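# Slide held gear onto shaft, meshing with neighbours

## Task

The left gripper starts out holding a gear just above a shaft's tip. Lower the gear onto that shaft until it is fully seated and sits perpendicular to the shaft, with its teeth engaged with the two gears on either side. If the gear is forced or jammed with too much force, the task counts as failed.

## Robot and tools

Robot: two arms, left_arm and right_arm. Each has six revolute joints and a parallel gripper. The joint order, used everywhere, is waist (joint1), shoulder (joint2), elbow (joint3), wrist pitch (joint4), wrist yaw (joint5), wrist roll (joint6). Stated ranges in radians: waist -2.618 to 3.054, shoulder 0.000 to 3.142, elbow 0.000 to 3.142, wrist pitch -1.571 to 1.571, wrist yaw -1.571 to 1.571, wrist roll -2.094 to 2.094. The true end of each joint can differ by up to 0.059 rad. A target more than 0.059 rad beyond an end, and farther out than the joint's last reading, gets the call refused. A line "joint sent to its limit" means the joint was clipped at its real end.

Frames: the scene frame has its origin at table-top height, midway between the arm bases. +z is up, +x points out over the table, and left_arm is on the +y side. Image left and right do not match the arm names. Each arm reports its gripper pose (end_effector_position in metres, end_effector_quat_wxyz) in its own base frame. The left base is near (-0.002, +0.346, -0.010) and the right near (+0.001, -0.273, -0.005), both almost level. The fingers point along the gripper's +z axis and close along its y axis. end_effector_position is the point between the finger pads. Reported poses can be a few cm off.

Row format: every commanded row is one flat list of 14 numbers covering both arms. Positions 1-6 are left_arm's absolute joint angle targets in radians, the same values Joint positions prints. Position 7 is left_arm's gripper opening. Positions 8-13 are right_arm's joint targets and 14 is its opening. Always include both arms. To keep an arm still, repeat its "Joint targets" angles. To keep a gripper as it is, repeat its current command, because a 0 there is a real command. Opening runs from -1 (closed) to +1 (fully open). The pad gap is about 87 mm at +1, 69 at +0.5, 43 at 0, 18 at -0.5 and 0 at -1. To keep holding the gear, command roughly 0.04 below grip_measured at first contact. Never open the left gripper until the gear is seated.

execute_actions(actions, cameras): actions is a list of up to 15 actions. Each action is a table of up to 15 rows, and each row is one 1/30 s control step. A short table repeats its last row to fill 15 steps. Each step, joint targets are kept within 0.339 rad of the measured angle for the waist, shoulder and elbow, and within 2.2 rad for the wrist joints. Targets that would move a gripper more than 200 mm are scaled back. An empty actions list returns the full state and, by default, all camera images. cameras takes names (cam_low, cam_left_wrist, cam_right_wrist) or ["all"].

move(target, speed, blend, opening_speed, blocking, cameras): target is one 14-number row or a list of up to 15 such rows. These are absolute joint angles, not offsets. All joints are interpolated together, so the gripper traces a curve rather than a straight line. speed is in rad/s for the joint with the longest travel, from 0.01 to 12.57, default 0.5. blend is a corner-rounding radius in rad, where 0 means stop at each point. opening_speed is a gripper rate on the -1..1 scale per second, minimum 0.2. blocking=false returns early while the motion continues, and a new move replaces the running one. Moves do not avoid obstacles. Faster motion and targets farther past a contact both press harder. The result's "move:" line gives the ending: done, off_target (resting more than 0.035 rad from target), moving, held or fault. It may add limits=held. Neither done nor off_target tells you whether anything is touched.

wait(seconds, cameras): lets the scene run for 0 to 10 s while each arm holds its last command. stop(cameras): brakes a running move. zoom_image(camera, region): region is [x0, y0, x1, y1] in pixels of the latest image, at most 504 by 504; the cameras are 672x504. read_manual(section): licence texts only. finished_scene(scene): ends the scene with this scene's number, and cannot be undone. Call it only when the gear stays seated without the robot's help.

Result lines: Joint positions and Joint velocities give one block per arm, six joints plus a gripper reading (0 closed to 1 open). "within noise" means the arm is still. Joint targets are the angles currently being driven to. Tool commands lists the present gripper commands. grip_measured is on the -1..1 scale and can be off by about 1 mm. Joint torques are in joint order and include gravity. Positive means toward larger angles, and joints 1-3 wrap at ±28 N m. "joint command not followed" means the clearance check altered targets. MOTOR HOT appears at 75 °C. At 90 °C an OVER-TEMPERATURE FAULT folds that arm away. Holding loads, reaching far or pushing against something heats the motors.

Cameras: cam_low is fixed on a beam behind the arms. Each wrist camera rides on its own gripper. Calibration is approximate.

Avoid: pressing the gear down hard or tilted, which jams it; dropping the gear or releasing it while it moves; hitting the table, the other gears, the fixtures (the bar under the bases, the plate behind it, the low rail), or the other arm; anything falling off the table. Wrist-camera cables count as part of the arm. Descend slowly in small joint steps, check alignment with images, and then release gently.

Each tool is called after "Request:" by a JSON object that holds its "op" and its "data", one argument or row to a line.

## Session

Request:
{"op": "execute_actions", "data": {
  "actions": []
}}

Scene clock: 0.00 s.
left_arm: end_effector_position=(+0.2812, -0.1467, +0.1214) grip_measured=-0.521 end_effector_quat_wxyz=(-0.005, +0.857, +0.516, +0.004) | right_arm: end_effector_position=(+0.3825, +0.0000, +0.3604) grip_measured=+0.968 end_effector_quat_wxyz=(+0.707, +0.000, +0.707, +0.000)
Joint positions: left_arm=[-0.618 1.756 1.506 -1.326 -0.011 1.441 0.239] | right_arm=[0 1.047 1.047 0 0 0 0.984]
Joint velocities: within noise
Joint torques (N m): no reading
Motor temperatures (°C): left_arm=[25 29 30 24 22 24 25] | right_arm=[22 29 28 23 25 22 25]
Heat: left arm: 30 °C; right arm: 29 °C.
Joint targets: left_arm=[-0.618 1.747 1.512 -1.331 -0.014 1.441] | right_arm=[-0.001 1.048 1.056 0.003 0.001 0.000]
Tool commands: left_gripper/opening=-1.0 right_gripper/opening=+1.0

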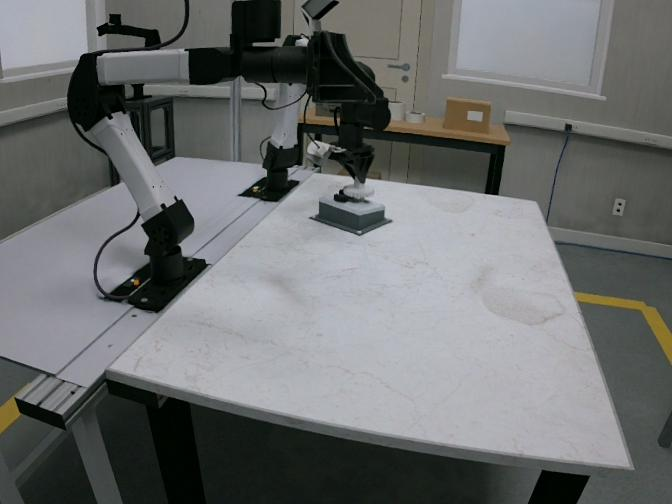

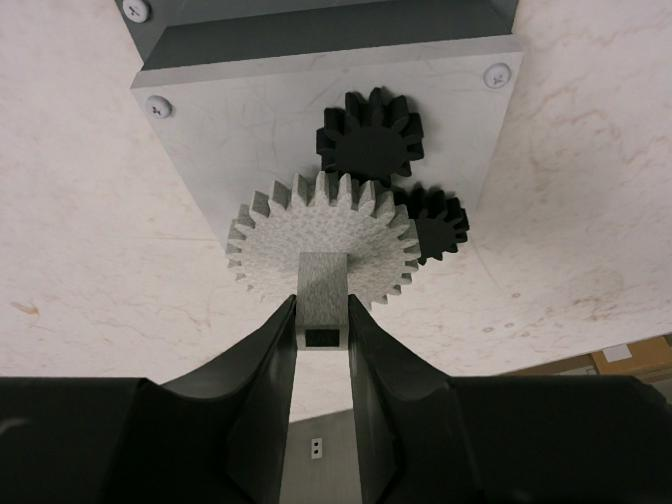

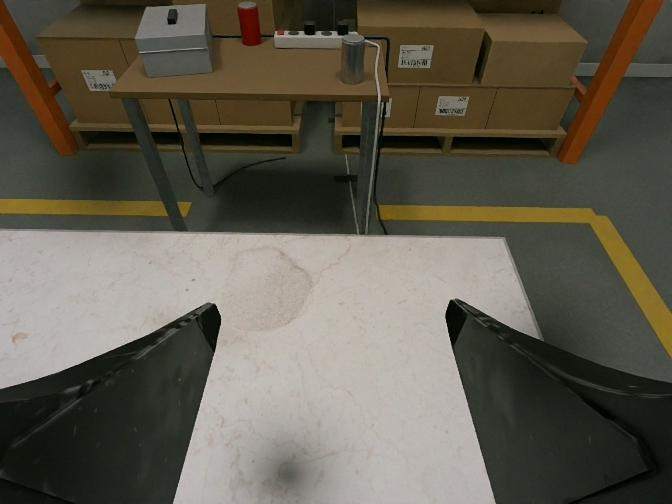

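Request:
{"op": "move", "data": {
  "target": [-0.612, 1.773, 1.750, -1.545, -0.010, 1.446, -1, 0, 1.047, 1.047, 0, 0, 0, 1],
  "speed": 0.4,
  "cameras": ["cam_left_wrist"]
}}

Request:
{"op": "zoom_image", "data": {
  "camera": "cam_left_wrist",
  "region": [180, 20, 560, 300]
}}

Request:
{"op": "move", "data": {
  "target": [-0.642, 1.547, 1.518, -1.542, 0.0, 1.416, -1, 0, 1.047, 1.047, 0, 0, 0, 1],
  "speed": 0.4,
  "cameras": ["cam_left_wrist"]
}}

Request:
{"op": "zoom_image", "data": {
  "camera": "cam_left_wrist",
  "region": [60, 20, 440, 300]
}}

Scene clock: 1.57 s.
left_arm: end_effector_position=(+0.2815, -0.1470, +0.1779) grip_measured=-0.521 end_effector_quat_wxyz=(+0.007, +0.857, +0.516, +0.009) | right_arm: end_effector_position=(+0.3825, +0.0000, +0.3604) grip_measured=+0.968 end_effector_quat_wxyz=(+0.707, +0.000, +0.707, +0.000)
Joint positions: left_arm=[-0.618 1.756 1.732 -1.527 -0.011 1.441 0.239] | right_arm=[0 1.047 1.047 0 0 0 0.984]
Joint torques (N m): left_arm=[0.58 -6 6.65 0.32 -0.01 0.02] | right_arm=[-0.2 -2.37 7.21 1.81 -0.04 0]
Heat: left arm: 30 °C; right arm: 29 °C.
Joint targets: left_arm=[-0.612 1.773 1.750 -1.545 -0.010 1.446] | right_arm=[0.000 1.047 1.047 0.000 0.000 0.000]
move: done
camera_calibration:
cam_left_wrist: T_world_to_cam=[[-0.890475, 0.454065, -0.0296575, 0.316704], [0.260621, 0.562365, 0.784743, -0.110213], [0.373002, 0.691065, -0.619111, 0.250737], [0, 0, 0, 1]] pos_world=[0.217215, -0.2551, 0.251115]
Images, in order (width x height): cam_left_wrist 672x504.

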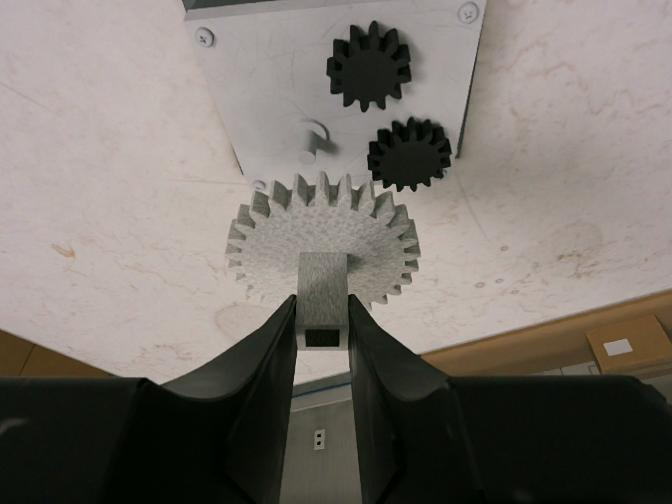

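Scaled by 1.326 from the camera's 672x504 image, which has a finer 960x720 frame.

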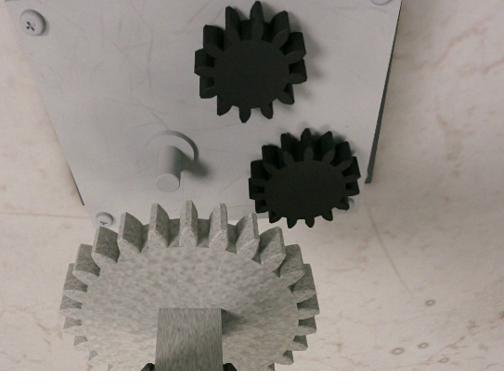

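Scene clock: 2.60 s.
left_arm: end_effector_position=(+0.2339, -0.1197, +0.1782) grip_measured=-0.521 end_effector_quat_wxyz=(-0.003, +0.857, +0.515, +0.002) | right_arm: end_effector_position=(+0.3825, +0.0000, +0.3604) grip_measured=+0.968 end_effector_quat_wxyz=(+0.707, +0.000, +0.707, +0.000)
Joint positions: left_arm=[-0.635 1.568 1.527 -1.534 -0.006 1.425 0.239] | right_arm=[0 1.047 1.047 0 0 0 0.984]
Joint torques (N m): left_arm=[-0.65 -7.25 4.56 0.38 0.04 -0.13] | right_arm=[-0.18 -2.37 7.2 1.81 -0.03 -0.01]
Heat: left arm: 30 °C; right arm: 29 °C.
Joint targets: left_arm=[-0.642 1.547 1.518 -1.542 0.000 1.416] | right_arm=[0.000 1.047 1.047 0.000 0.000 0.000]
move: done
camera_calibration:
cam_left_wrist: T_world_to_cam=[[-0.889979, 0.455971, -0.00529318, 0.257664], [0.279085, 0.553834, 0.784461, -0.118728], [0.360623, 0.696677, -0.620155, 0.253575], [0, 0, 0, 1]] pos_world=[0.171006, -0.228392, 0.251758]
Images, in order (width x height): cam_left_wrist 672x504.

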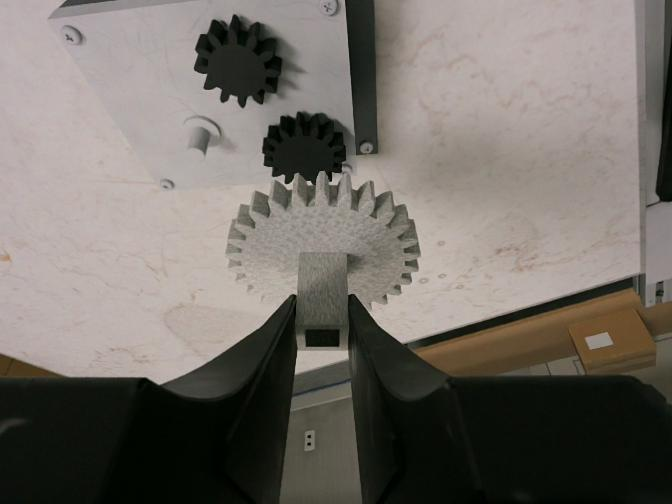

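Scaled by 1.326 from the camera's 672x504 image, which has a finer 960x720 frame.

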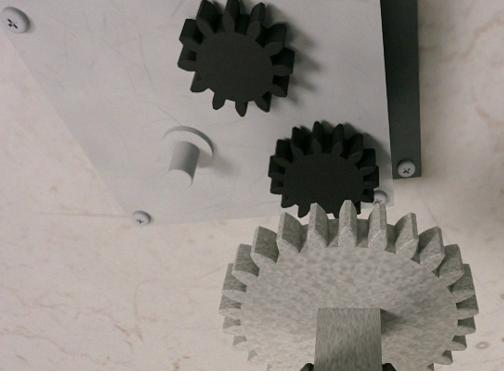

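Request:
{"op": "zoom_image", "data": {
  "camera": "cam_left_wrist",
  "region": [140, 100, 240, 200]
}}

Request:
{"op": "zoom_image", "data": {
  "camera": "cam_left_wrist",
  "region": [50, 0, 150, 60]
}}

Request:
{"op": "zoom_image", "data": {
  "camera": "cam_left_wrist",
  "region": [300, 0, 360, 40]
}}

Request:
{"op": "zoom_image", "data": {
  "camera": "cam_left_wrist",
  "region": [255, 105, 385, 195]
}}

Request:
{"op": "zoom_image", "data": {
  "camera": "cam_left_wrist",
  "region": [180, 0, 300, 110]
}}

Scaled by 5.040 from the camera's 672x504 image, which has a finer 960x720 frame.

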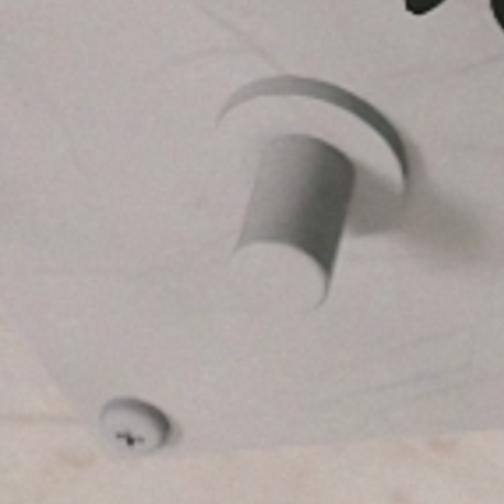

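Scaled by 5.040 from the camera's 672x504 image, which has a finer 960x720 frame.

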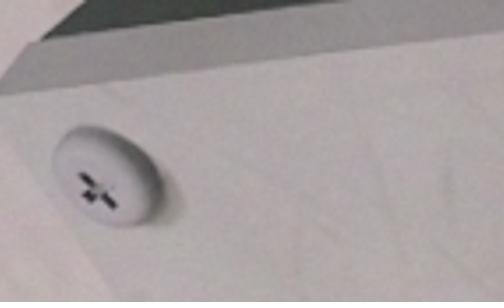

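Scaled by 8.400 from the camera's 672x504 image, which has a finer 960x720 frame.

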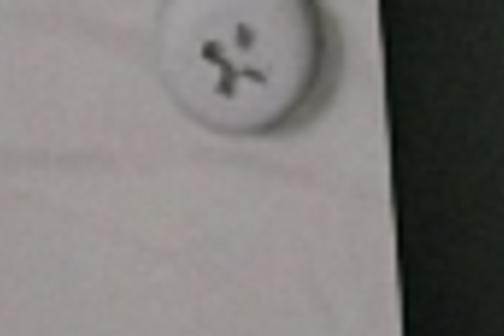

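Scaled by 3.877 from the camera's 672x504 image, which has a finer 960x720 frame.

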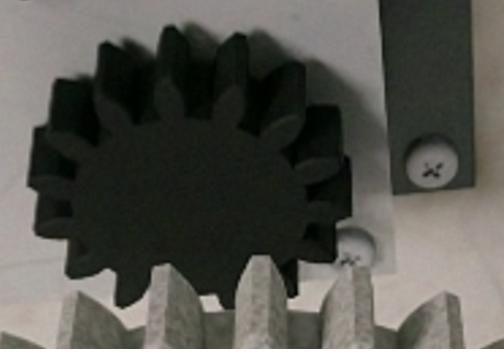

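Scaled by 4.200 from the camera's 672x504 image, which has a finer 960x720 frame.

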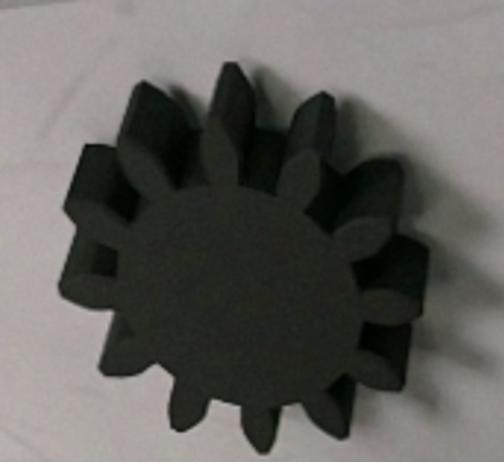

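Request:
{"op": "move", "data": {
  "target": [-0.519, 1.595, 1.488, -1.436, 0.120, 1.528, -1, 0, 1.047, 1.047, 0, 0, 0, 1],
  "speed": 0.4,
  "cameras": ["cam_left_wrist"]
}}

Request:
{"op": "zoom_image", "data": {
  "camera": "cam_left_wrist",
  "region": [100, 20, 440, 270]
}}

Scene clock: 5.77 s.
left_arm: end_effector_position=(+0.2533, -0.1212, +0.1624) grip_measured=-0.521 end_effector_quat_wxyz=(+0.042, +0.851, +0.522, -0.041) | right_arm: end_effector_position=(+0.3825, +0.0000, +0.3604) grip_measured=+0.968 end_effector_quat_wxyz=(+0.707, +0.000, +0.707, +0.000)
Joint positions: left_arm=[-0.523 1.585 1.496 -1.446 0.112 1.517 0.239] | right_arm=[0 1.047 1.047 0 0 0 0.984]
Joint torques (N m): left_arm=[0.44 -5.05 4.72 0.61 0.14 0.08] | right_arm=[-0.18 -2.37 7.23 1.81 -0.04 -0.01]
Heat: left arm: 31 °C; right arm: 29 °C.
Joint targets: left_arm=[-0.519 1.595 1.488 -1.436 0.120 1.528] | right_arm=[0.000 1.047 1.047 0.000 0.000 0.000]
move: done
camera_calibration:
cam_left_wrist: T_world_to_cam=[[-0.898692, 0.43708, -0.0362416, 0.280484], [0.287922, 0.650296, 0.703005, -0.0882253], [0.330837, 0.62135, -0.710261, 0.250835], [0, 0, 0, 1]] pos_world=[0.194485, -0.221078, 0.250346]
Images, in order (width x height): cam_left_wrist 672x504.

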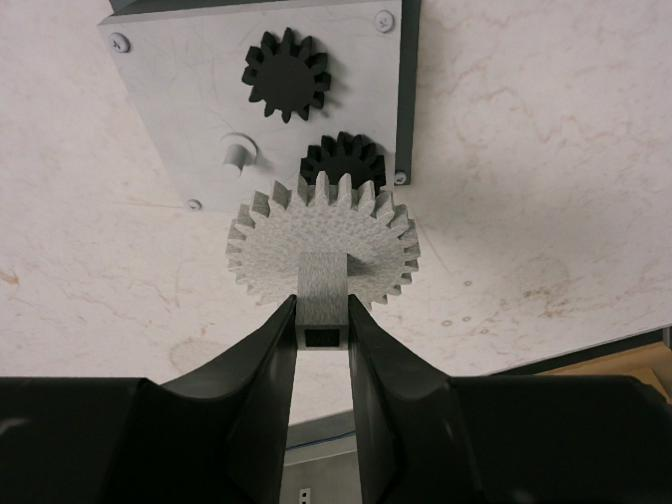

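Scaled by 1.482 from the camera's 672x504 image, which has a finer 960x720 frame.

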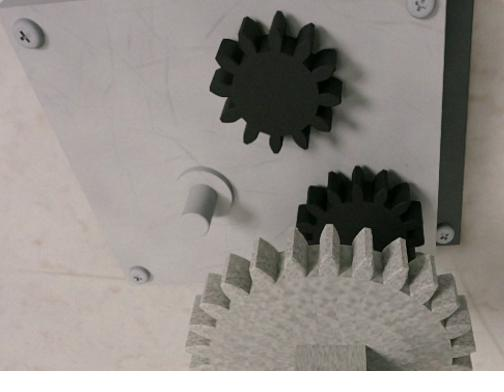

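Request:
{"op": "move", "data": {
  "target": [
    [-0.536,1.762,1.585,-1.344,0.124,1.5,-1,0,1.047,1.047,0,0,0,1],
    [-0.526,1.755,1.518,-1.31,0.124,1.515,-1,0,1.047,1.047,0,0,0,1]
  ],
  "speed": [0.3,0.1],
  "cameras": ["cam_left_wrist","cam_low"]
}}

Scene clock: 9.17 s.
left_arm: end_effector_position=(+0.2899, -0.1453, +0.1241) grip_measured=-0.521 end_effector_quat_wxyz=(+0.039, +0.850, +0.523, -0.045) | right_arm: end_effector_position=(+0.3825, +0.0000, +0.3604) grip_measured=+0.968 end_effector_quat_wxyz=(+0.707, +0.000, +0.707, +0.000)
Joint positions: left_arm=[-0.529 1.751 1.526 -1.32 0.117 1.509 0.239] | right_arm=[0 1.047 1.047 0 0 0 0.984]
Joint velocities: left_arm=[-0.002 -0.002 -0.007 -0.007 -0.168 0.022 -0.001] | right_arm=[within noise]
Joint torques (N m): left_arm=[0.32 -7.12 4.72 0.57 0.12 0.02] | right_arm=[-0.21 -2.37 7.21 1.81 -0.04 0]
Heat: left arm: 31 °C; right arm: 29 °C.
Joint targets: left_arm=[-0.526 1.755 1.518 -1.310 0.124 1.515] | right_arm=[0.000 1.047 1.047 0.000 0.000 0.000]
move: done
camera_calibration:
cam_left_wrist: T_world_to_cam=[[-0.89997, 0.435178, -0.0259569, 0.321349], [0.294249, 0.650298, 0.700379, -0.0577238], [0.321669, 0.622682, -0.713299, 0.229771], [0, 0, 0, 1]] pos_world=[0.23228, -0.245381, 0.212665]
Images, in order (width x height): cam_low 672x504, cam_left_wrist 672x504.

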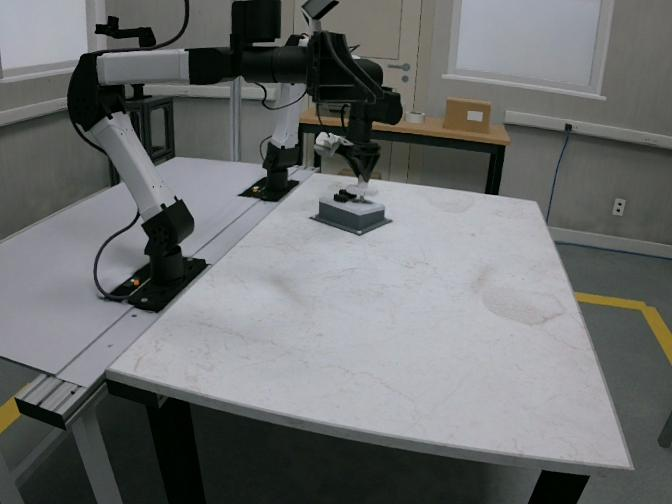

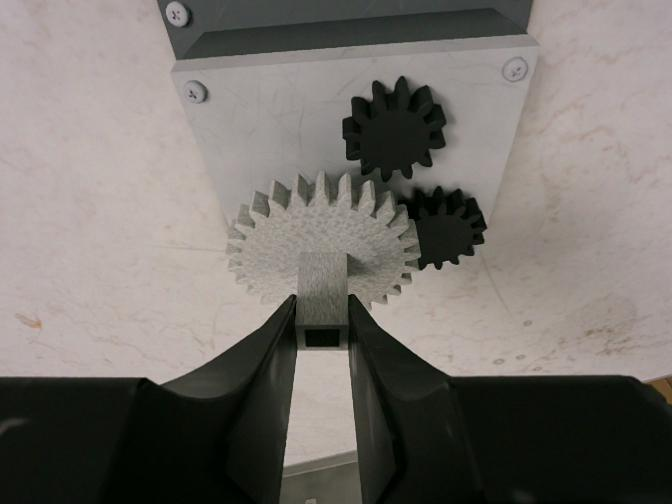

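Request:
{"op": "move", "data": {
  "target": [
    [-0.533,1.772,1.557,-1.341,0.124,1.512,-1,0,1.047,1.047,0,0,0,1],
    [-0.526,1.768,1.504,-1.3,0.124,1.516,-1,0,1.047,1.047,0,0,0,1]
  ],
  "speed": [0.1,0.08]
}}

Scene clock: 11.33 s.
left_arm: end_effector_position=(+0.2891, -0.1449, +0.1190) grip_measured=-0.521 end_effector_quat_wxyz=(+0.035, +0.850, +0.523, -0.048) | right_arm: end_effector_position=(+0.3825, +0.0000, +0.3604) grip_measured=+0.968 end_effector_quat_wxyz=(+0.707, +0.000, +0.707, +0.000)
Joint positions: left_arm=[-0.529 1.756 1.513 -1.31 0.117 1.509 0.239] | right_arm=[0 1.047 1.047 0 0 0 0.984]
Joint torques (N m): left_arm=[0.32 -6.54 4.71 0.61 0.12 0.04] | right_arm=[-0.2 -2.37 7.21 1.81 -0.04 -0.01]
Heat: left arm: 32 °C; right arm: 29 °C.
Joint targets: left_arm=[-0.526 1.768 1.504 -1.300 0.124 1.516] | right_arm=[0.000 1.047 1.047 0.000 0.000 0.000]
move: done

Request:
{"op": "execute_actions", "data": {
  "actions": [],
  "cameras": ["cam_left_wrist","cam_low"]
}}

Request:
{"op": "zoom_image", "data": {
  "camera": "cam_low",
  "region": [300, 130, 410, 240]
}}

Scene clock: 11.47 s.
left_arm: end_effector_position=(+0.2892, -0.1449, +0.1190) grip_measured=-0.521 end_effector_quat_wxyz=(+0.035, +0.850, +0.523, -0.048) | right_arm: end_effector_position=(+0.3825, +0.0000, +0.3604) grip_measured=+0.968 end_effector_quat_wxyz=(+0.707, +0.000, +0.707, +0.000)
Joint positions: left_arm=[-0.529 1.756 1.513 -1.31 0.117 1.509 0.239] | right_arm=[0 1.047 1.047 0 0 0 0.984]
Joint velocities: within noise
Joint torques (N m): left_arm=[0.32 -6.53 4.7 0.59 0.12 0.04] | right_arm=[-0.2 -2.37 7.21 1.81 -0.03 -0.01]
Motor temperatures (°C): left_arm=[25 32 31 24 22 24 25] | right_arm=[22 29 29 26 25 22 25]
Heat: left arm: 32 °C; right arm: 29 °C.
Joint targets: left_arm=[-0.526 1.768 1.504 -1.300 0.124 1.516] | right_arm=[0.000 1.047 1.047 0.000 0.000 0.000]
Tool commands: left_gripper/opening=-1.0 right_gripper/opening=+1.0
camera_calibration:
cam_left_wrist: T_world_to_cam=[[-0.900116, 0.435311, -0.017169, 0.319456], [0.299729, 0.647403, 0.700737, -0.05622], [0.316154, 0.625598, -0.713214, 0.228123], [0, 0, 0, 1]] pos_world=[0.232276, -0.245379, 0.207581]
Images, in order (width x height): cam_low 672x504, cam_left_wrist 672x504.

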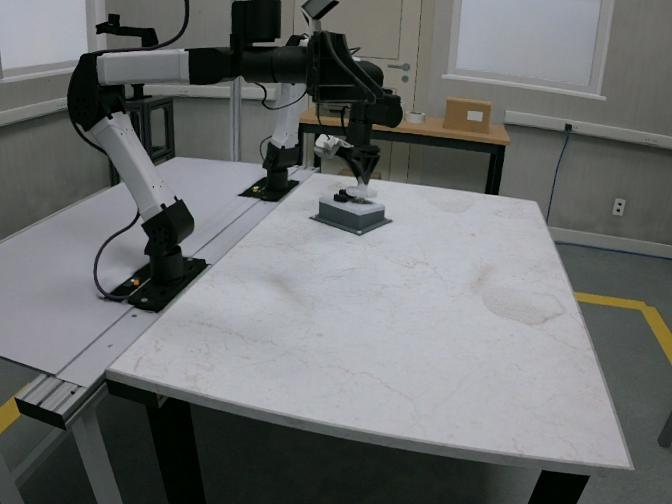

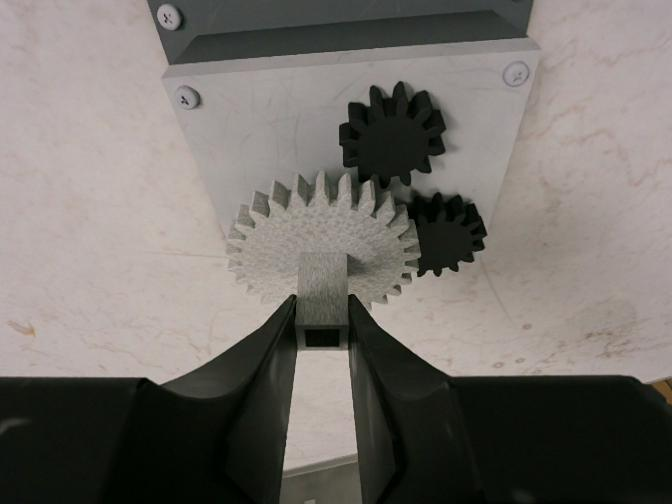

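Scaled by 4.582 from the camera's 672x504 image, which has a finer 960x720 frame.

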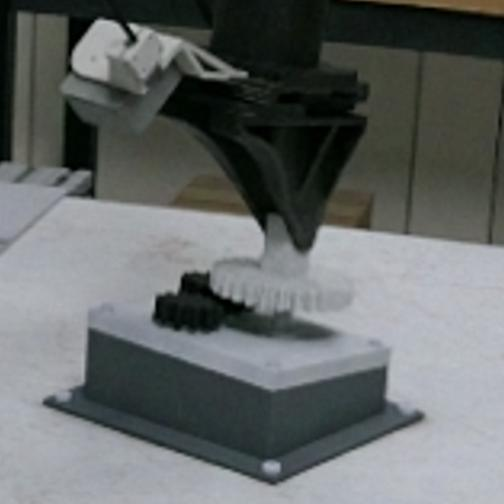

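Request:
{"op": "move", "data": {
  "target": [-0.526,1.768,1.536,-1.291,0.124,1.517,-1,0,1.047,1.047,0,0,0,1],
  "speed": 0.1,
  "cameras": ["cam_left_wrist"]
}}

Scene clock: 14.20 s.
left_arm: end_effector_position=(+0.2911, -0.1460, +0.1190) grip_measured=-0.521 end_effector_quat_wxyz=(+0.039, +0.850, +0.523, -0.045) | right_arm: end_effector_position=(+0.3825, +0.0000, +0.3604) grip_measured=+0.968 end_effector_quat_wxyz=(+0.707, +0.000, +0.707, +0.000)
Joint positions: left_arm=[-0.529 1.756 1.513 -1.301 0.117 1.509 0.239] | right_arm=[0 1.047 1.047 0 0 0 0.984]
Joint torques (N m): left_arm=[0.34 -6.56 7.27 0.61 0.12 0.05] | right_arm=[-0.2 -2.37 7.23 1.81 -0.04 -0.01]
Heat: left arm: 32 °C; right arm: 30 °C.
Joint targets: left_arm=[-0.526 1.768 1.536 -1.291 0.124 1.517] | right_arm=[0.000 1.047 1.047 0.000 0.000 0.000]
move: done
camera_calibration:
cam_left_wrist: T_world_to_cam=[[-0.899948, 0.435228, -0.0258906, 0.322595], [0.294445, 0.65049, 0.700118, -0.0539941], [0.321553, 0.622446, -0.713558, 0.226206], [0, 0, 0, 1]] pos_world=[0.23348, -0.246081, 0.207566]
Images, in order (width x height): cam_left_wrist 672x504.

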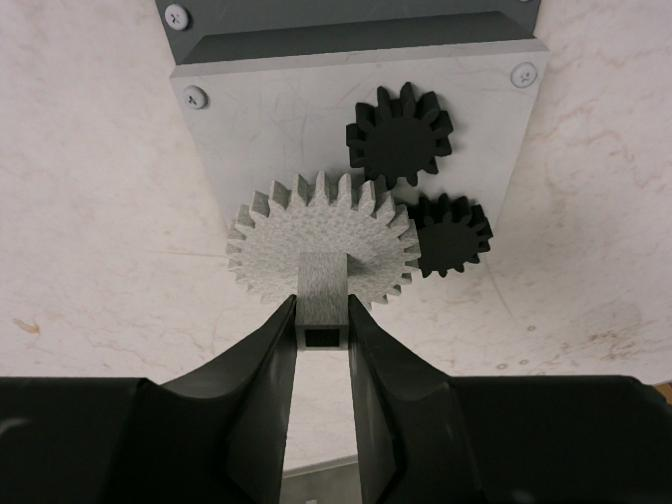

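Request:
{"op": "move", "data": {
  "target": [-0.521,1.777,1.551,-1.322,0.124,1.522,-1,0,1.047,1.047,0,0,0,1],
  "speed": 0.1
}}

Scene clock: 15.60 s.
left_arm: end_effector_position=(+0.2944, -0.1479, +0.1219) grip_measured=-0.521 end_effector_quat_wxyz=(+0.043, +0.851, +0.522, -0.043) | right_arm: end_effector_position=(+0.3825, +0.0000, +0.3604) grip_measured=+0.968 end_effector_quat_wxyz=(+0.707, +0.000, +0.707, +0.000)
Joint positions: left_arm=[-0.529 1.762 1.531 -1.304 0.117 1.511 0.239] | right_arm=[0 1.047 1.047 0 0 0 0.984]
Joint torques (N m): left_arm=[0.8 -6.34 7.04 0.35 0.12 0.08] | right_arm=[-0.2 -2.39 7.21 1.81 -0.04 -0.01]
Heat: left arm: 32 °C; right arm: 30 °C.
Joint targets: left_arm=[-0.521 1.777 1.551 -1.322 0.124 1.522] | right_arm=[0.000 1.047 1.047 0.000 0.000 0.000]
move: done

Request:
{"op": "move", "data": {
  "target": [-0.518,1.745,1.506,-1.281,0.124,1.522,-1,0,1.047,1.047,0,0,0,1],
  "speed": 0.08,
  "cameras": ["cam_left_wrist"]
}}

Scene clock: 17.33 s.
left_arm: end_effector_position=(+0.2944, -0.1468, +0.1180) grip_measured=-0.521 end_effector_quat_wxyz=(+0.043, +0.850, +0.523, -0.044) | right_arm: end_effector_position=(+0.3825, +0.0000, +0.3604) grip_measured=+0.968 end_effector_quat_wxyz=(+0.707, +0.000, +0.707, +0.000)
Joint positions: left_arm=[-0.525 1.762 1.515 -1.291 0.118 1.511 0.239] | right_arm=[0 1.047 1.047 0 0 0 0.984]
Joint torques (N m): left_arm=[0.73 -8.92 4.7 0.59 0.11 0.08] | right_arm=[-0.2 -2.37 7.21 1.81 -0.04 -0.01]
Heat: left arm: 33 °C; right arm: 30 °C.
Joint targets: left_arm=[-0.518 1.745 1.506 -1.281 0.124 1.522] | right_arm=[0.000 1.047 1.047 0.000 0.000 0.000]
move: done
camera_calibration:
cam_left_wrist: T_world_to_cam=[[-0.900289, 0.434042, -0.0329569, 0.326651], [0.289595, 0.653759, 0.699096, -0.0517187], [0.324983, 0.619844, -0.714268, 0.223631], [0, 0, 0, 1]] pos_world=[0.236382, -0.246585, 0.206654]
Images, in order (width x height): cam_left_wrist 672x504.

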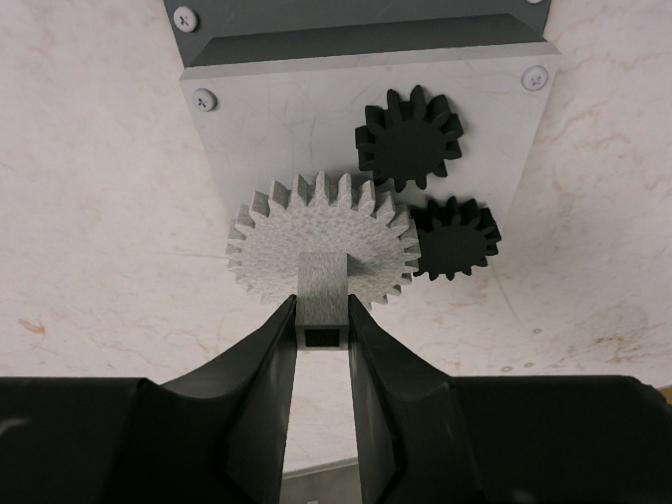

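Request:
{"op": "move", "data": {
  "target": [
    [-0.512,1.745,1.512,-1.285,0.124,1.528,-1,0,1.047,1.047,0,0,0,1],
    [-0.512,1.744,1.492,-1.269,0.124,1.528,-1,0,1.047,1.047,0,0,0,1]
  ],
  "speed": 0.07,
  "cameras": ["cam_left_wrist"]
}}

Scene clock: 19.00 s.
left_arm: end_effector_position=(+0.2944, -0.1461, +0.1143) grip_measured=-0.521 end_effector_quat_wxyz=(+0.043, +0.851, +0.522, -0.046) | right_arm: end_effector_position=(+0.3825, +0.0000, +0.3604) grip_measured=+0.968 end_effector_quat_wxyz=(+0.707, +0.000, +0.707, +0.000)
Joint positions: left_arm=[-0.521 1.762 1.501 -1.279 0.122 1.517 0.239] | right_arm=[0 1.047 1.047 0 0 0 0.984]
Joint torques (N m): left_arm=[0.95 -9.01 4.68 0.62 0.08 0.08] | right_arm=[-0.2 -2.39 7.21 1.81 -0.04 -0.01]
Heat: left arm: 33 °C; right arm: 30 °C.
Joint targets: left_arm=[-0.512 1.744 1.492 -1.269 0.124 1.528] | right_arm=[0.000 1.047 1.047 0.000 0.000 0.000]
move: done
camera_calibration:
cam_left_wrist: T_world_to_cam=[[-0.899357, 0.436074, -0.0315577, 0.326104], [0.293095, 0.654887, 0.696576, -0.0501774], [0.324426, 0.617222, -0.716788, 0.220727], [0, 0, 0, 1]] pos_world=[0.236381, -0.245582, 0.203458]
Images, in order (width x height): cam_left_wrist 672x504.

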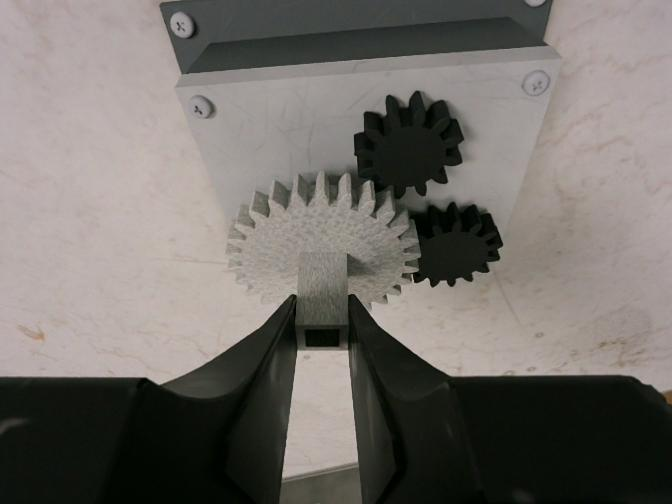

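Request:
{"op": "zoom_image", "data": {
  "camera": "cam_left_wrist",
  "region": [160, 60, 560, 320]
}}

Request:
{"op": "execute_actions", "data": {
  "actions": [],
  "cameras": ["cam_left_wrist","cam_low"]
}}

Request:
{"op": "zoom_image", "data": {
  "camera": "cam_low",
  "region": [310, 170, 400, 240]
}}

Scaled by 1.260 from the camera's 672x504 image, which has a finer 960x720 frame.

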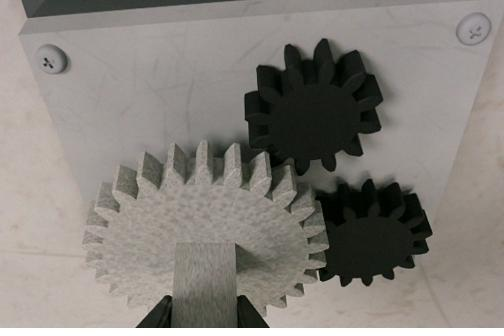

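Scene clock: 19.60 s.
left_arm: end_effector_position=(+0.2944, -0.1461, +0.1143) grip_measured=-0.521 end_effector_quat_wxyz=(+0.043, +0.851, +0.522, -0.046) | right_arm: end_effector_position=(+0.3825, +0.0000, +0.3604) grip_measured=+0.968 end_effector_quat_wxyz=(+0.707, +0.000, +0.707, +0.000)
Joint positions: left_arm=[-0.521 1.762 1.501 -1.279 0.122 1.517 0.239] | right_arm=[0 1.047 1.047 0 0 0 0.984]
Joint velocities: within noise
Joint torques (N m): left_arm=[0.95 -9.01 4.68 0.61 0.08 0.08] | right_arm=[-0.2 -2.36 7.21 1.81 -0.04 -0.01]
Motor temperatures (°C): left_arm=[25 34 33 24 22 24 25] | right_arm=[22 29 30 28 25 22 25]
Heat: left arm: 34 °C; right arm: 30 °C.
Joint targets: left_arm=[-0.512 1.744 1.492 -1.269 0.124 1.528] | right_arm=[0.000 1.047 1.047 0.000 0.000 0.000]
Tool commands: left_gripper/opening=-1.0 right_gripper/opening=+1.0
camera_calibration:
cam_left_wrist: T_world_to_cam=[[-0.899357, 0.436074, -0.0315577, 0.326104], [0.293095, 0.654887, 0.696576, -0.0501774], [0.324426, 0.617222, -0.716788, 0.220727], [0, 0, 0, 1]] pos_world=[0.236381, -0.245582, 0.203458]
Images, in order (width x height): cam_low 672x504, cam_left_wrist 672x504.

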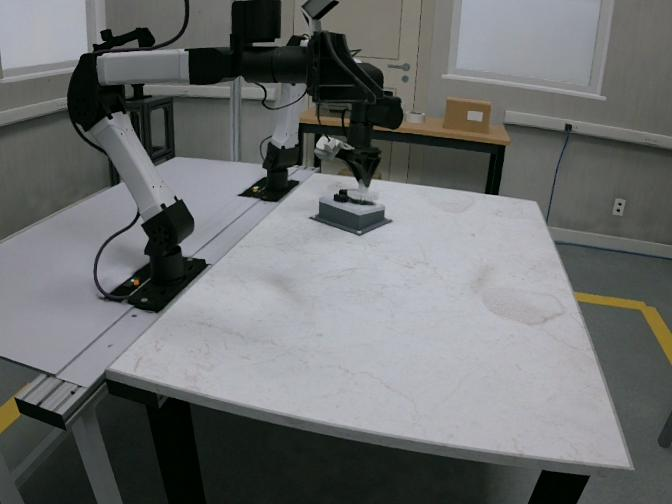

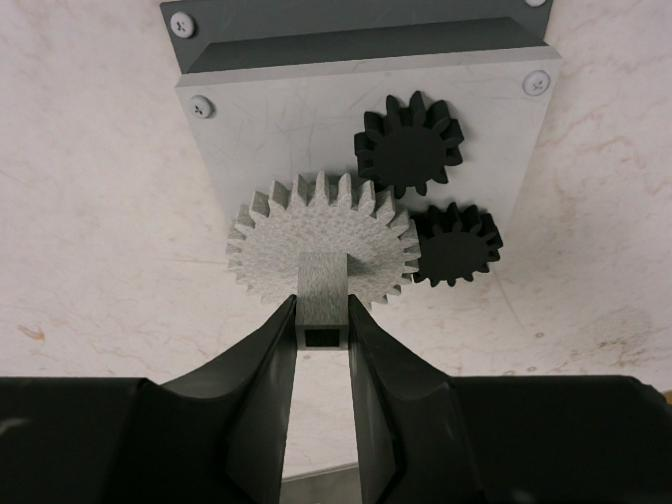

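Scaled by 5.600 from the camera's 672x504 image, which has a finer 960x720 frame.

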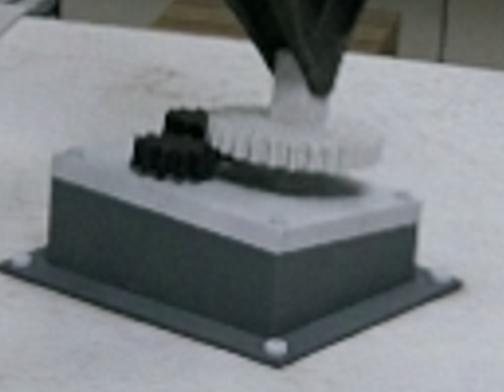

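Request:
{"op": "move", "data": {
  "target": [-0.512,1.744,1.492,-1.269,0.124,1.528,-0.38,0,1.047,1.047,0,0,0,1],
  "opening_speed": 0.6,
  "cameras": ["cam_left_wrist","cam_low"]
}}

Request:
{"op": "zoom_image", "data": {
  "camera": "cam_low",
  "region": [310, 170, 400, 240]
}}

Request:
{"op": "zoom_image", "data": {
  "camera": "cam_left_wrist",
  "region": [160, 60, 560, 320]
}}

Scene clock: 21.10 s.
left_arm: end_effector_position=(+0.2953, -0.1466, +0.1144) grip_measured=-0.380 end_effector_quat_wxyz=(+0.045, +0.851, +0.522, -0.045) | right_arm: end_effector_position=(+0.3825, +0.0000, +0.3604) grip_measured=+0.968 end_effector_quat_wxyz=(+0.707, +0.000, +0.707, +0.000)
Joint positions: left_arm=[-0.521 1.762 1.501 -1.275 0.122 1.518 0.31] | right_arm=[0 1.047 1.047 0 0 0 0.984]
Joint torques (N m): left_arm=[0.95 -9.01 4.68 0.58 0.08 0.07] | right_arm=[-0.2 -2.37 7.21 1.81 -0.04 -0.01]
Heat: left arm: 34 °C; right arm: 30 °C.
Joint targets: left_arm=[-0.512 1.744 1.492 -1.269 0.124 1.528] | right_arm=[0.000 1.047 1.047 0.000 0.000 0.000]
move: done
camera_calibration:
cam_left_wrist: T_world_to_cam=[[-0.898914, 0.436695, -0.0353753, 0.32751], [0.291271, 0.655971, 0.696321, -0.0493732], [0.327285, 0.615629, -0.716858, 0.219689], [0, 0, 0, 1]] pos_world=[0.236883, -0.245882, 0.203451]
Images, in order (width x height): cam_low 672x504, cam_left_wrist 672x504.

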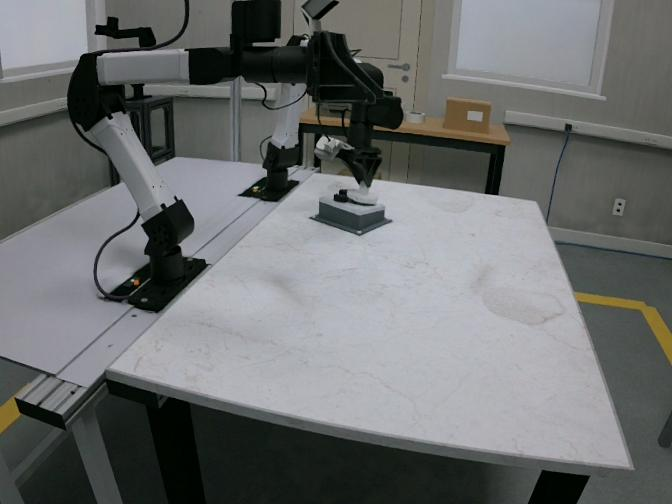

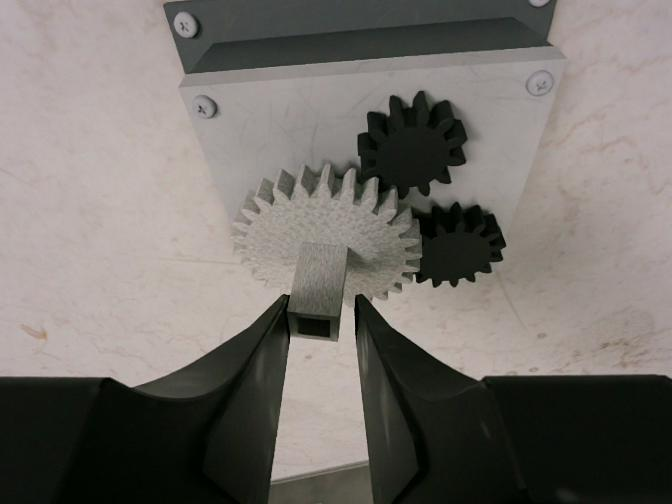

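Scaled by 5.600 from the camera's 672x504 image, which has a finer 960x720 frame.

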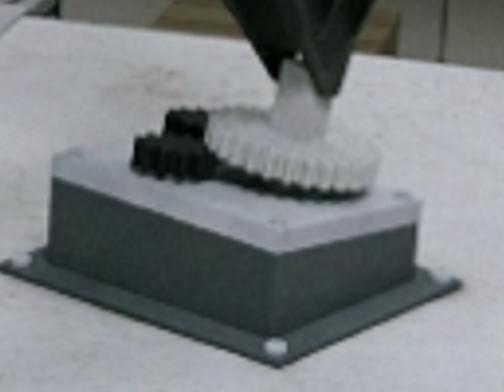

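Scaled by 1.260 from the camera's 672x504 image, which has a finer 960x720 frame.

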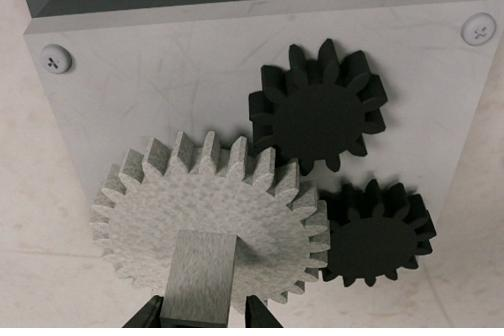

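Request:
{"op": "move", "data": {
  "target": [-0.512,1.744,1.492,-1.269,0.124,1.528,-0.5,0,1.047,1.047,0,0,0,1],
  "opening_speed": 0.4,
  "cameras": ["cam_left_wrist"]
}}

Request:
{"op": "zoom_image", "data": {
  "camera": "cam_left_wrist",
  "region": [160, 60, 560, 320]
}}

Scene clock: 22.03 s.
left_arm: end_effector_position=(+0.2971, -0.1477, +0.1144) grip_measured=-0.497 end_effector_quat_wxyz=(+0.048, +0.851, +0.521, -0.043) | right_arm: end_effector_position=(+0.3825, +0.0000, +0.3604) grip_measured=+0.968 end_effector_quat_wxyz=(+0.707, +0.000, +0.707, +0.000)
Joint positions: left_arm=[-0.521 1.762 1.501 -1.267 0.122 1.52 0.251] | right_arm=[0 1.047 1.047 0 0 0 0.984]
Joint torques (N m): left_arm=[0.96 -9.02 4.71 0.53 0.08 0.05] | right_arm=[-0.21 -2.36 7.21 1.81 -0.04 -0.01]
Heat: left arm: 34 °C; right arm: 30 °C.
Joint targets: left_arm=[-0.512 1.744 1.492 -1.269 0.124 1.528] | right_arm=[0.000 1.047 1.047 0.000 0.000 0.000]
move: done
camera_calibration:
cam_left_wrist: T_world_to_cam=[[-0.897944, 0.437941, -0.043644, 0.330393], [0.287268, 0.658344, 0.695745, -0.0477439], [0.333428, 0.612202, -0.716962, 0.217445], [0, 0, 0, 1]] pos_world=[0.237887, -0.246381, 0.203537]
Images, in order (width x height): cam_left_wrist 672x504.

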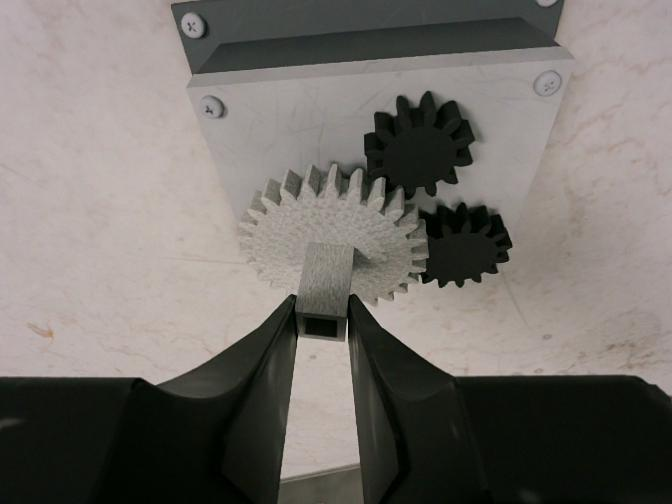

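Scaled by 1.260 from the camera's 672x504 image, which has a finer 960x720 frame.

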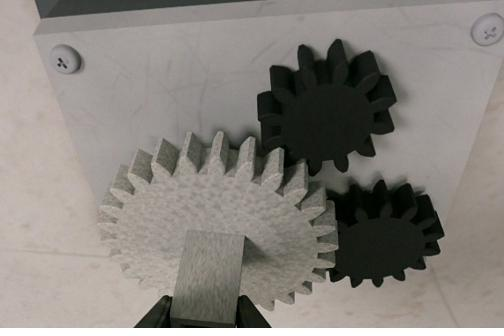

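Request:
{"op": "zoom_image", "data": {
  "camera": "cam_left_wrist",
  "region": [340, 130, 480, 290]
}}

Scaled by 3.150 from the camera's 672x504 image, which has a finer 960x720 frame.

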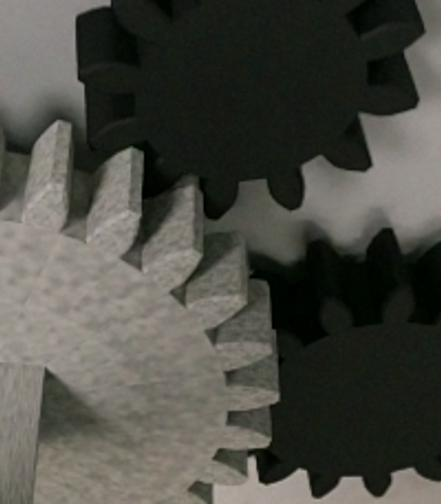

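Request:
{"op": "move", "data": {
  "target": [
    [-0.512,1.742,1.486,-1.267,0.124,1.555,-0.5,0,1.047,1.047,0,0,0,1],
    [-0.512,1.742,1.486,-1.267,0.124,1.555,-0.42,0,1.047,1.047,0,0,0,1],
    [-0.512,1.742,1.486,-1.267,0.124,1.555,-0.5,0,1.047,1.047,0,0,0,1]
  ],
  "speed": 0.1,
  "cameras": ["cam_left_wrist","cam_low"],
  "opening_speed": 0.6
}}

Request:
{"op": "zoom_image", "data": {
  "camera": "cam_left_wrist",
  "region": [160, 60, 560, 320]
}}

Request:
{"op": "zoom_image", "data": {
  "camera": "cam_low",
  "region": [310, 170, 400, 240]
}}

Scene clock: 24.47 s.
left_arm: end_effector_position=(+0.2980, -0.1481, +0.1133) grip_measured=-0.496 end_effector_quat_wxyz=(+0.049, +0.858, +0.509, -0.043) | right_arm: end_effector_position=(+0.3825, +0.0000, +0.3604) grip_measured=+0.968 end_effector_quat_wxyz=(+0.707, +0.000, +0.707, +0.000)
Joint positions: left_arm=[-0.521 1.762 1.497 -1.263 0.122 1.546 0.252] | right_arm=[0 1.047 1.047 0 0 0 0.984]
Joint torques (N m): left_arm=[0.95 -9.17 4.56 0.5 0.08 0.06] | right_arm=[-0.2 -2.39 7.23 1.81 -0.04 -0.01]
Heat: left arm: 35 °C; right arm: 31 °C.
Joint targets: left_arm=[-0.512 1.742 1.486 -1.267 0.124 1.555] | right_arm=[0.000 1.047 1.047 0.000 0.000 0.000]
move: done
camera_calibration:
cam_left_wrist: T_world_to_cam=[[-0.885897, 0.461549, -0.0464703, 0.331569], [0.302561, 0.650844, 0.696318, -0.0525818], [0.35163, 0.602806, -0.716227, 0.209724], [0, 0, 0, 1]] pos_world=[0.2359, -0.245236, 0.202232]
Images, in order (width x height): cam_low 672x504, cam_left_wrist 672x504.

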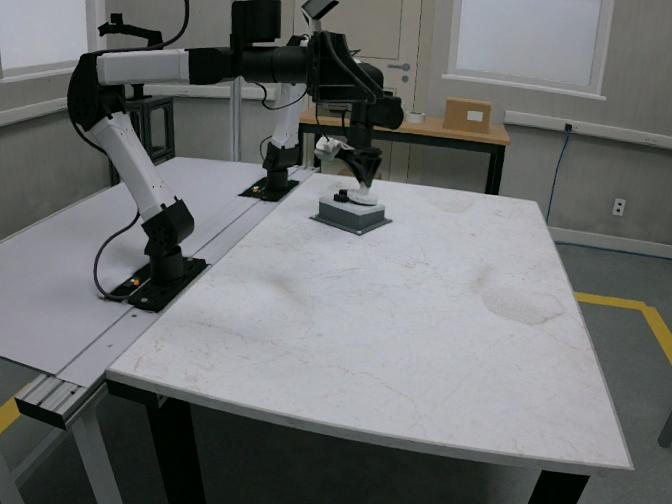

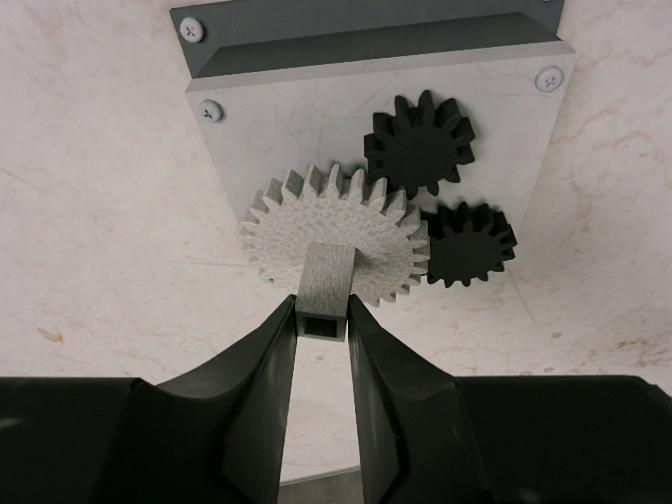

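Scaled by 1.260 from the camera's 672x504 image, which has a finer 960x720 frame.

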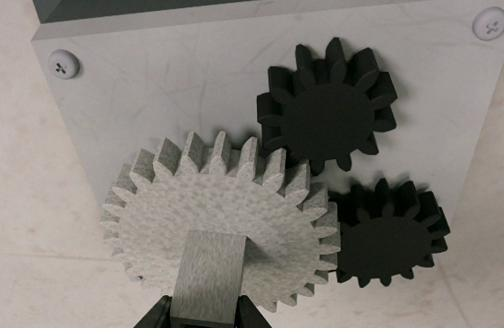

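Scaled by 5.600 from the camera's 672x504 image, which has a finer 960x720 frame.

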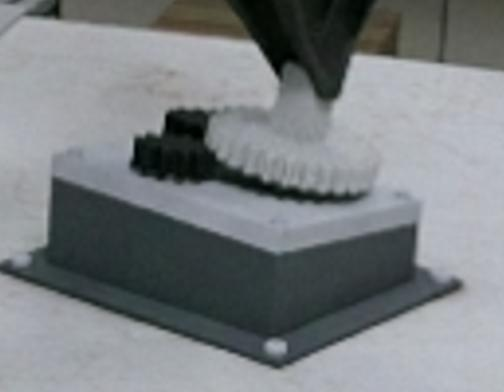

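Request:
{"op": "move", "data": {
  "target": [
    [-0.512,1.744,1.492,-1.267,0.124,1.515,-0.5,0,1.047,1.047,0,0,0,1],
    [-0.512,1.744,1.492,-1.267,0.124,1.515,-0.42,0,1.047,1.047,0,0,0,1],
    [-0.512,1.744,1.492,-1.267,0.124,1.515,-0.5,0,1.047,1.047,0,0,0,1],
    [-0.512,1.748,1.502,-1.271,0.124,1.475,-0.5,0,1.047,1.047,0,0,0,1],
    [-0.512,1.748,1.502,-1.271,0.124,1.475,-0.4,0,1.047,1.047,0,0,0,1]
  ],
  "speed": 0.12,
  "cameras": ["cam_left_wrist","cam_low"],
  "opening_speed": 0.8
}}

Request:
{"op": "zoom_image", "data": {
  "camera": "cam_left_wrist",
  "region": [160, 60, 560, 320]
}}

Request:
{"op": "zoom_image", "data": {
  "camera": "cam_low",
  "region": [310, 170, 400, 240]
}}

Scene clock: 28.03 s.
left_arm: end_effector_position=(+0.2980, -0.1483, +0.1133) grip_measured=-0.400 end_effector_quat_wxyz=(+0.052, +0.842, +0.535, -0.042) | right_arm: end_effector_position=(+0.3825, +0.0000, +0.3604) grip_measured=+0.968 end_effector_quat_wxyz=(+0.707, +0.000, +0.707, +0.000)
Joint positions: left_arm=[-0.521 1.762 1.497 -1.252 0.122 1.485 0.3] | right_arm=[0 1.047 1.047 0 0 0 0.984]
Joint torques (N m): left_arm=[0.95 -8.72 5.86 0.38 0.08 -0.16] | right_arm=[-0.2 -2.37 7.21 1.81 -0.04 -0.01]
Heat: left arm: 36 °C; right arm: 31 °C.
Joint targets: left_arm=[-0.512 1.748 1.502 -1.271 0.124 1.475] | right_arm=[0.000 1.047 1.047 0.000 0.000 0.000]
move: done
camera_calibration:
cam_left_wrist: T_world_to_cam=[[-0.912166, 0.406862, -0.0491522, 0.331657], [0.261743, 0.670662, 0.694048, -0.0370932], [0.315346, 0.620222, -0.718248, 0.223436], [0, 0, 0, 1]] pos_world=[0.241776, -0.248641, 0.202528]
Images, in order (width x height): cam_low 672x504, cam_left_wrist 672x504.

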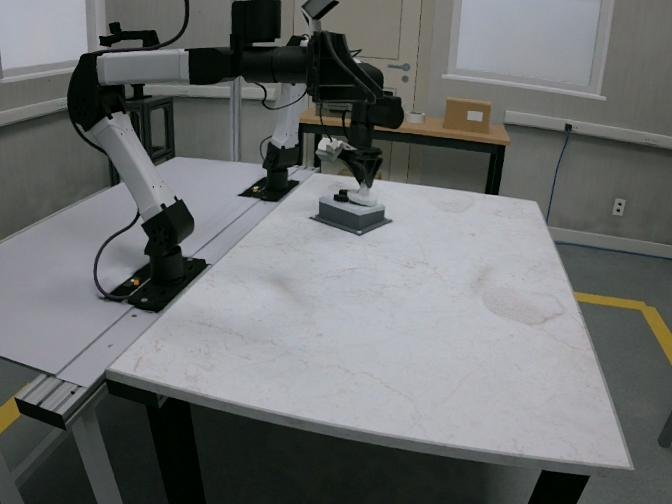

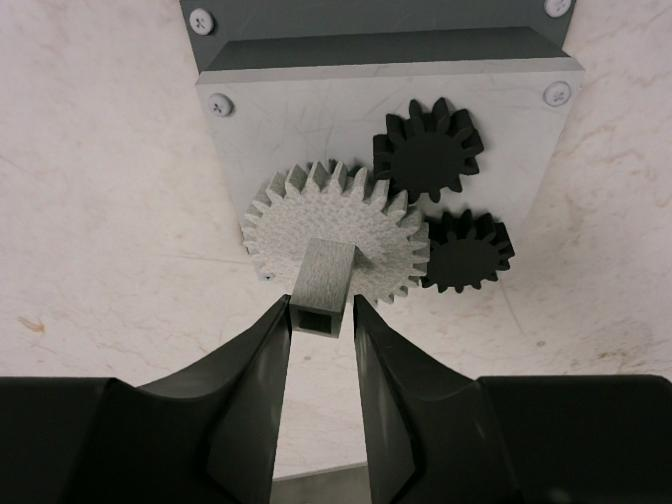

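Scaled by 1.260 from the camera's 672x504 image, which has a finer 960x720 frame.

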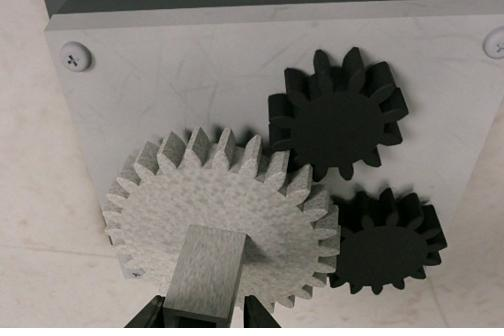

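Scaled by 5.600 from the camera's 672x504 image, which has a finer 960x720 frame.

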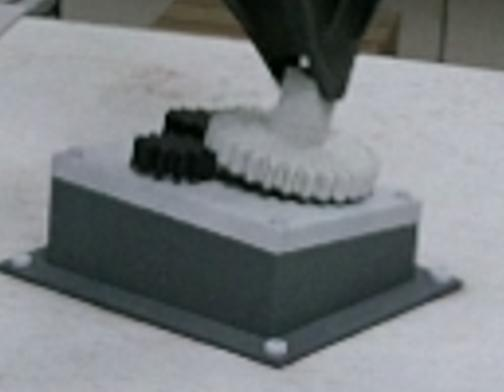

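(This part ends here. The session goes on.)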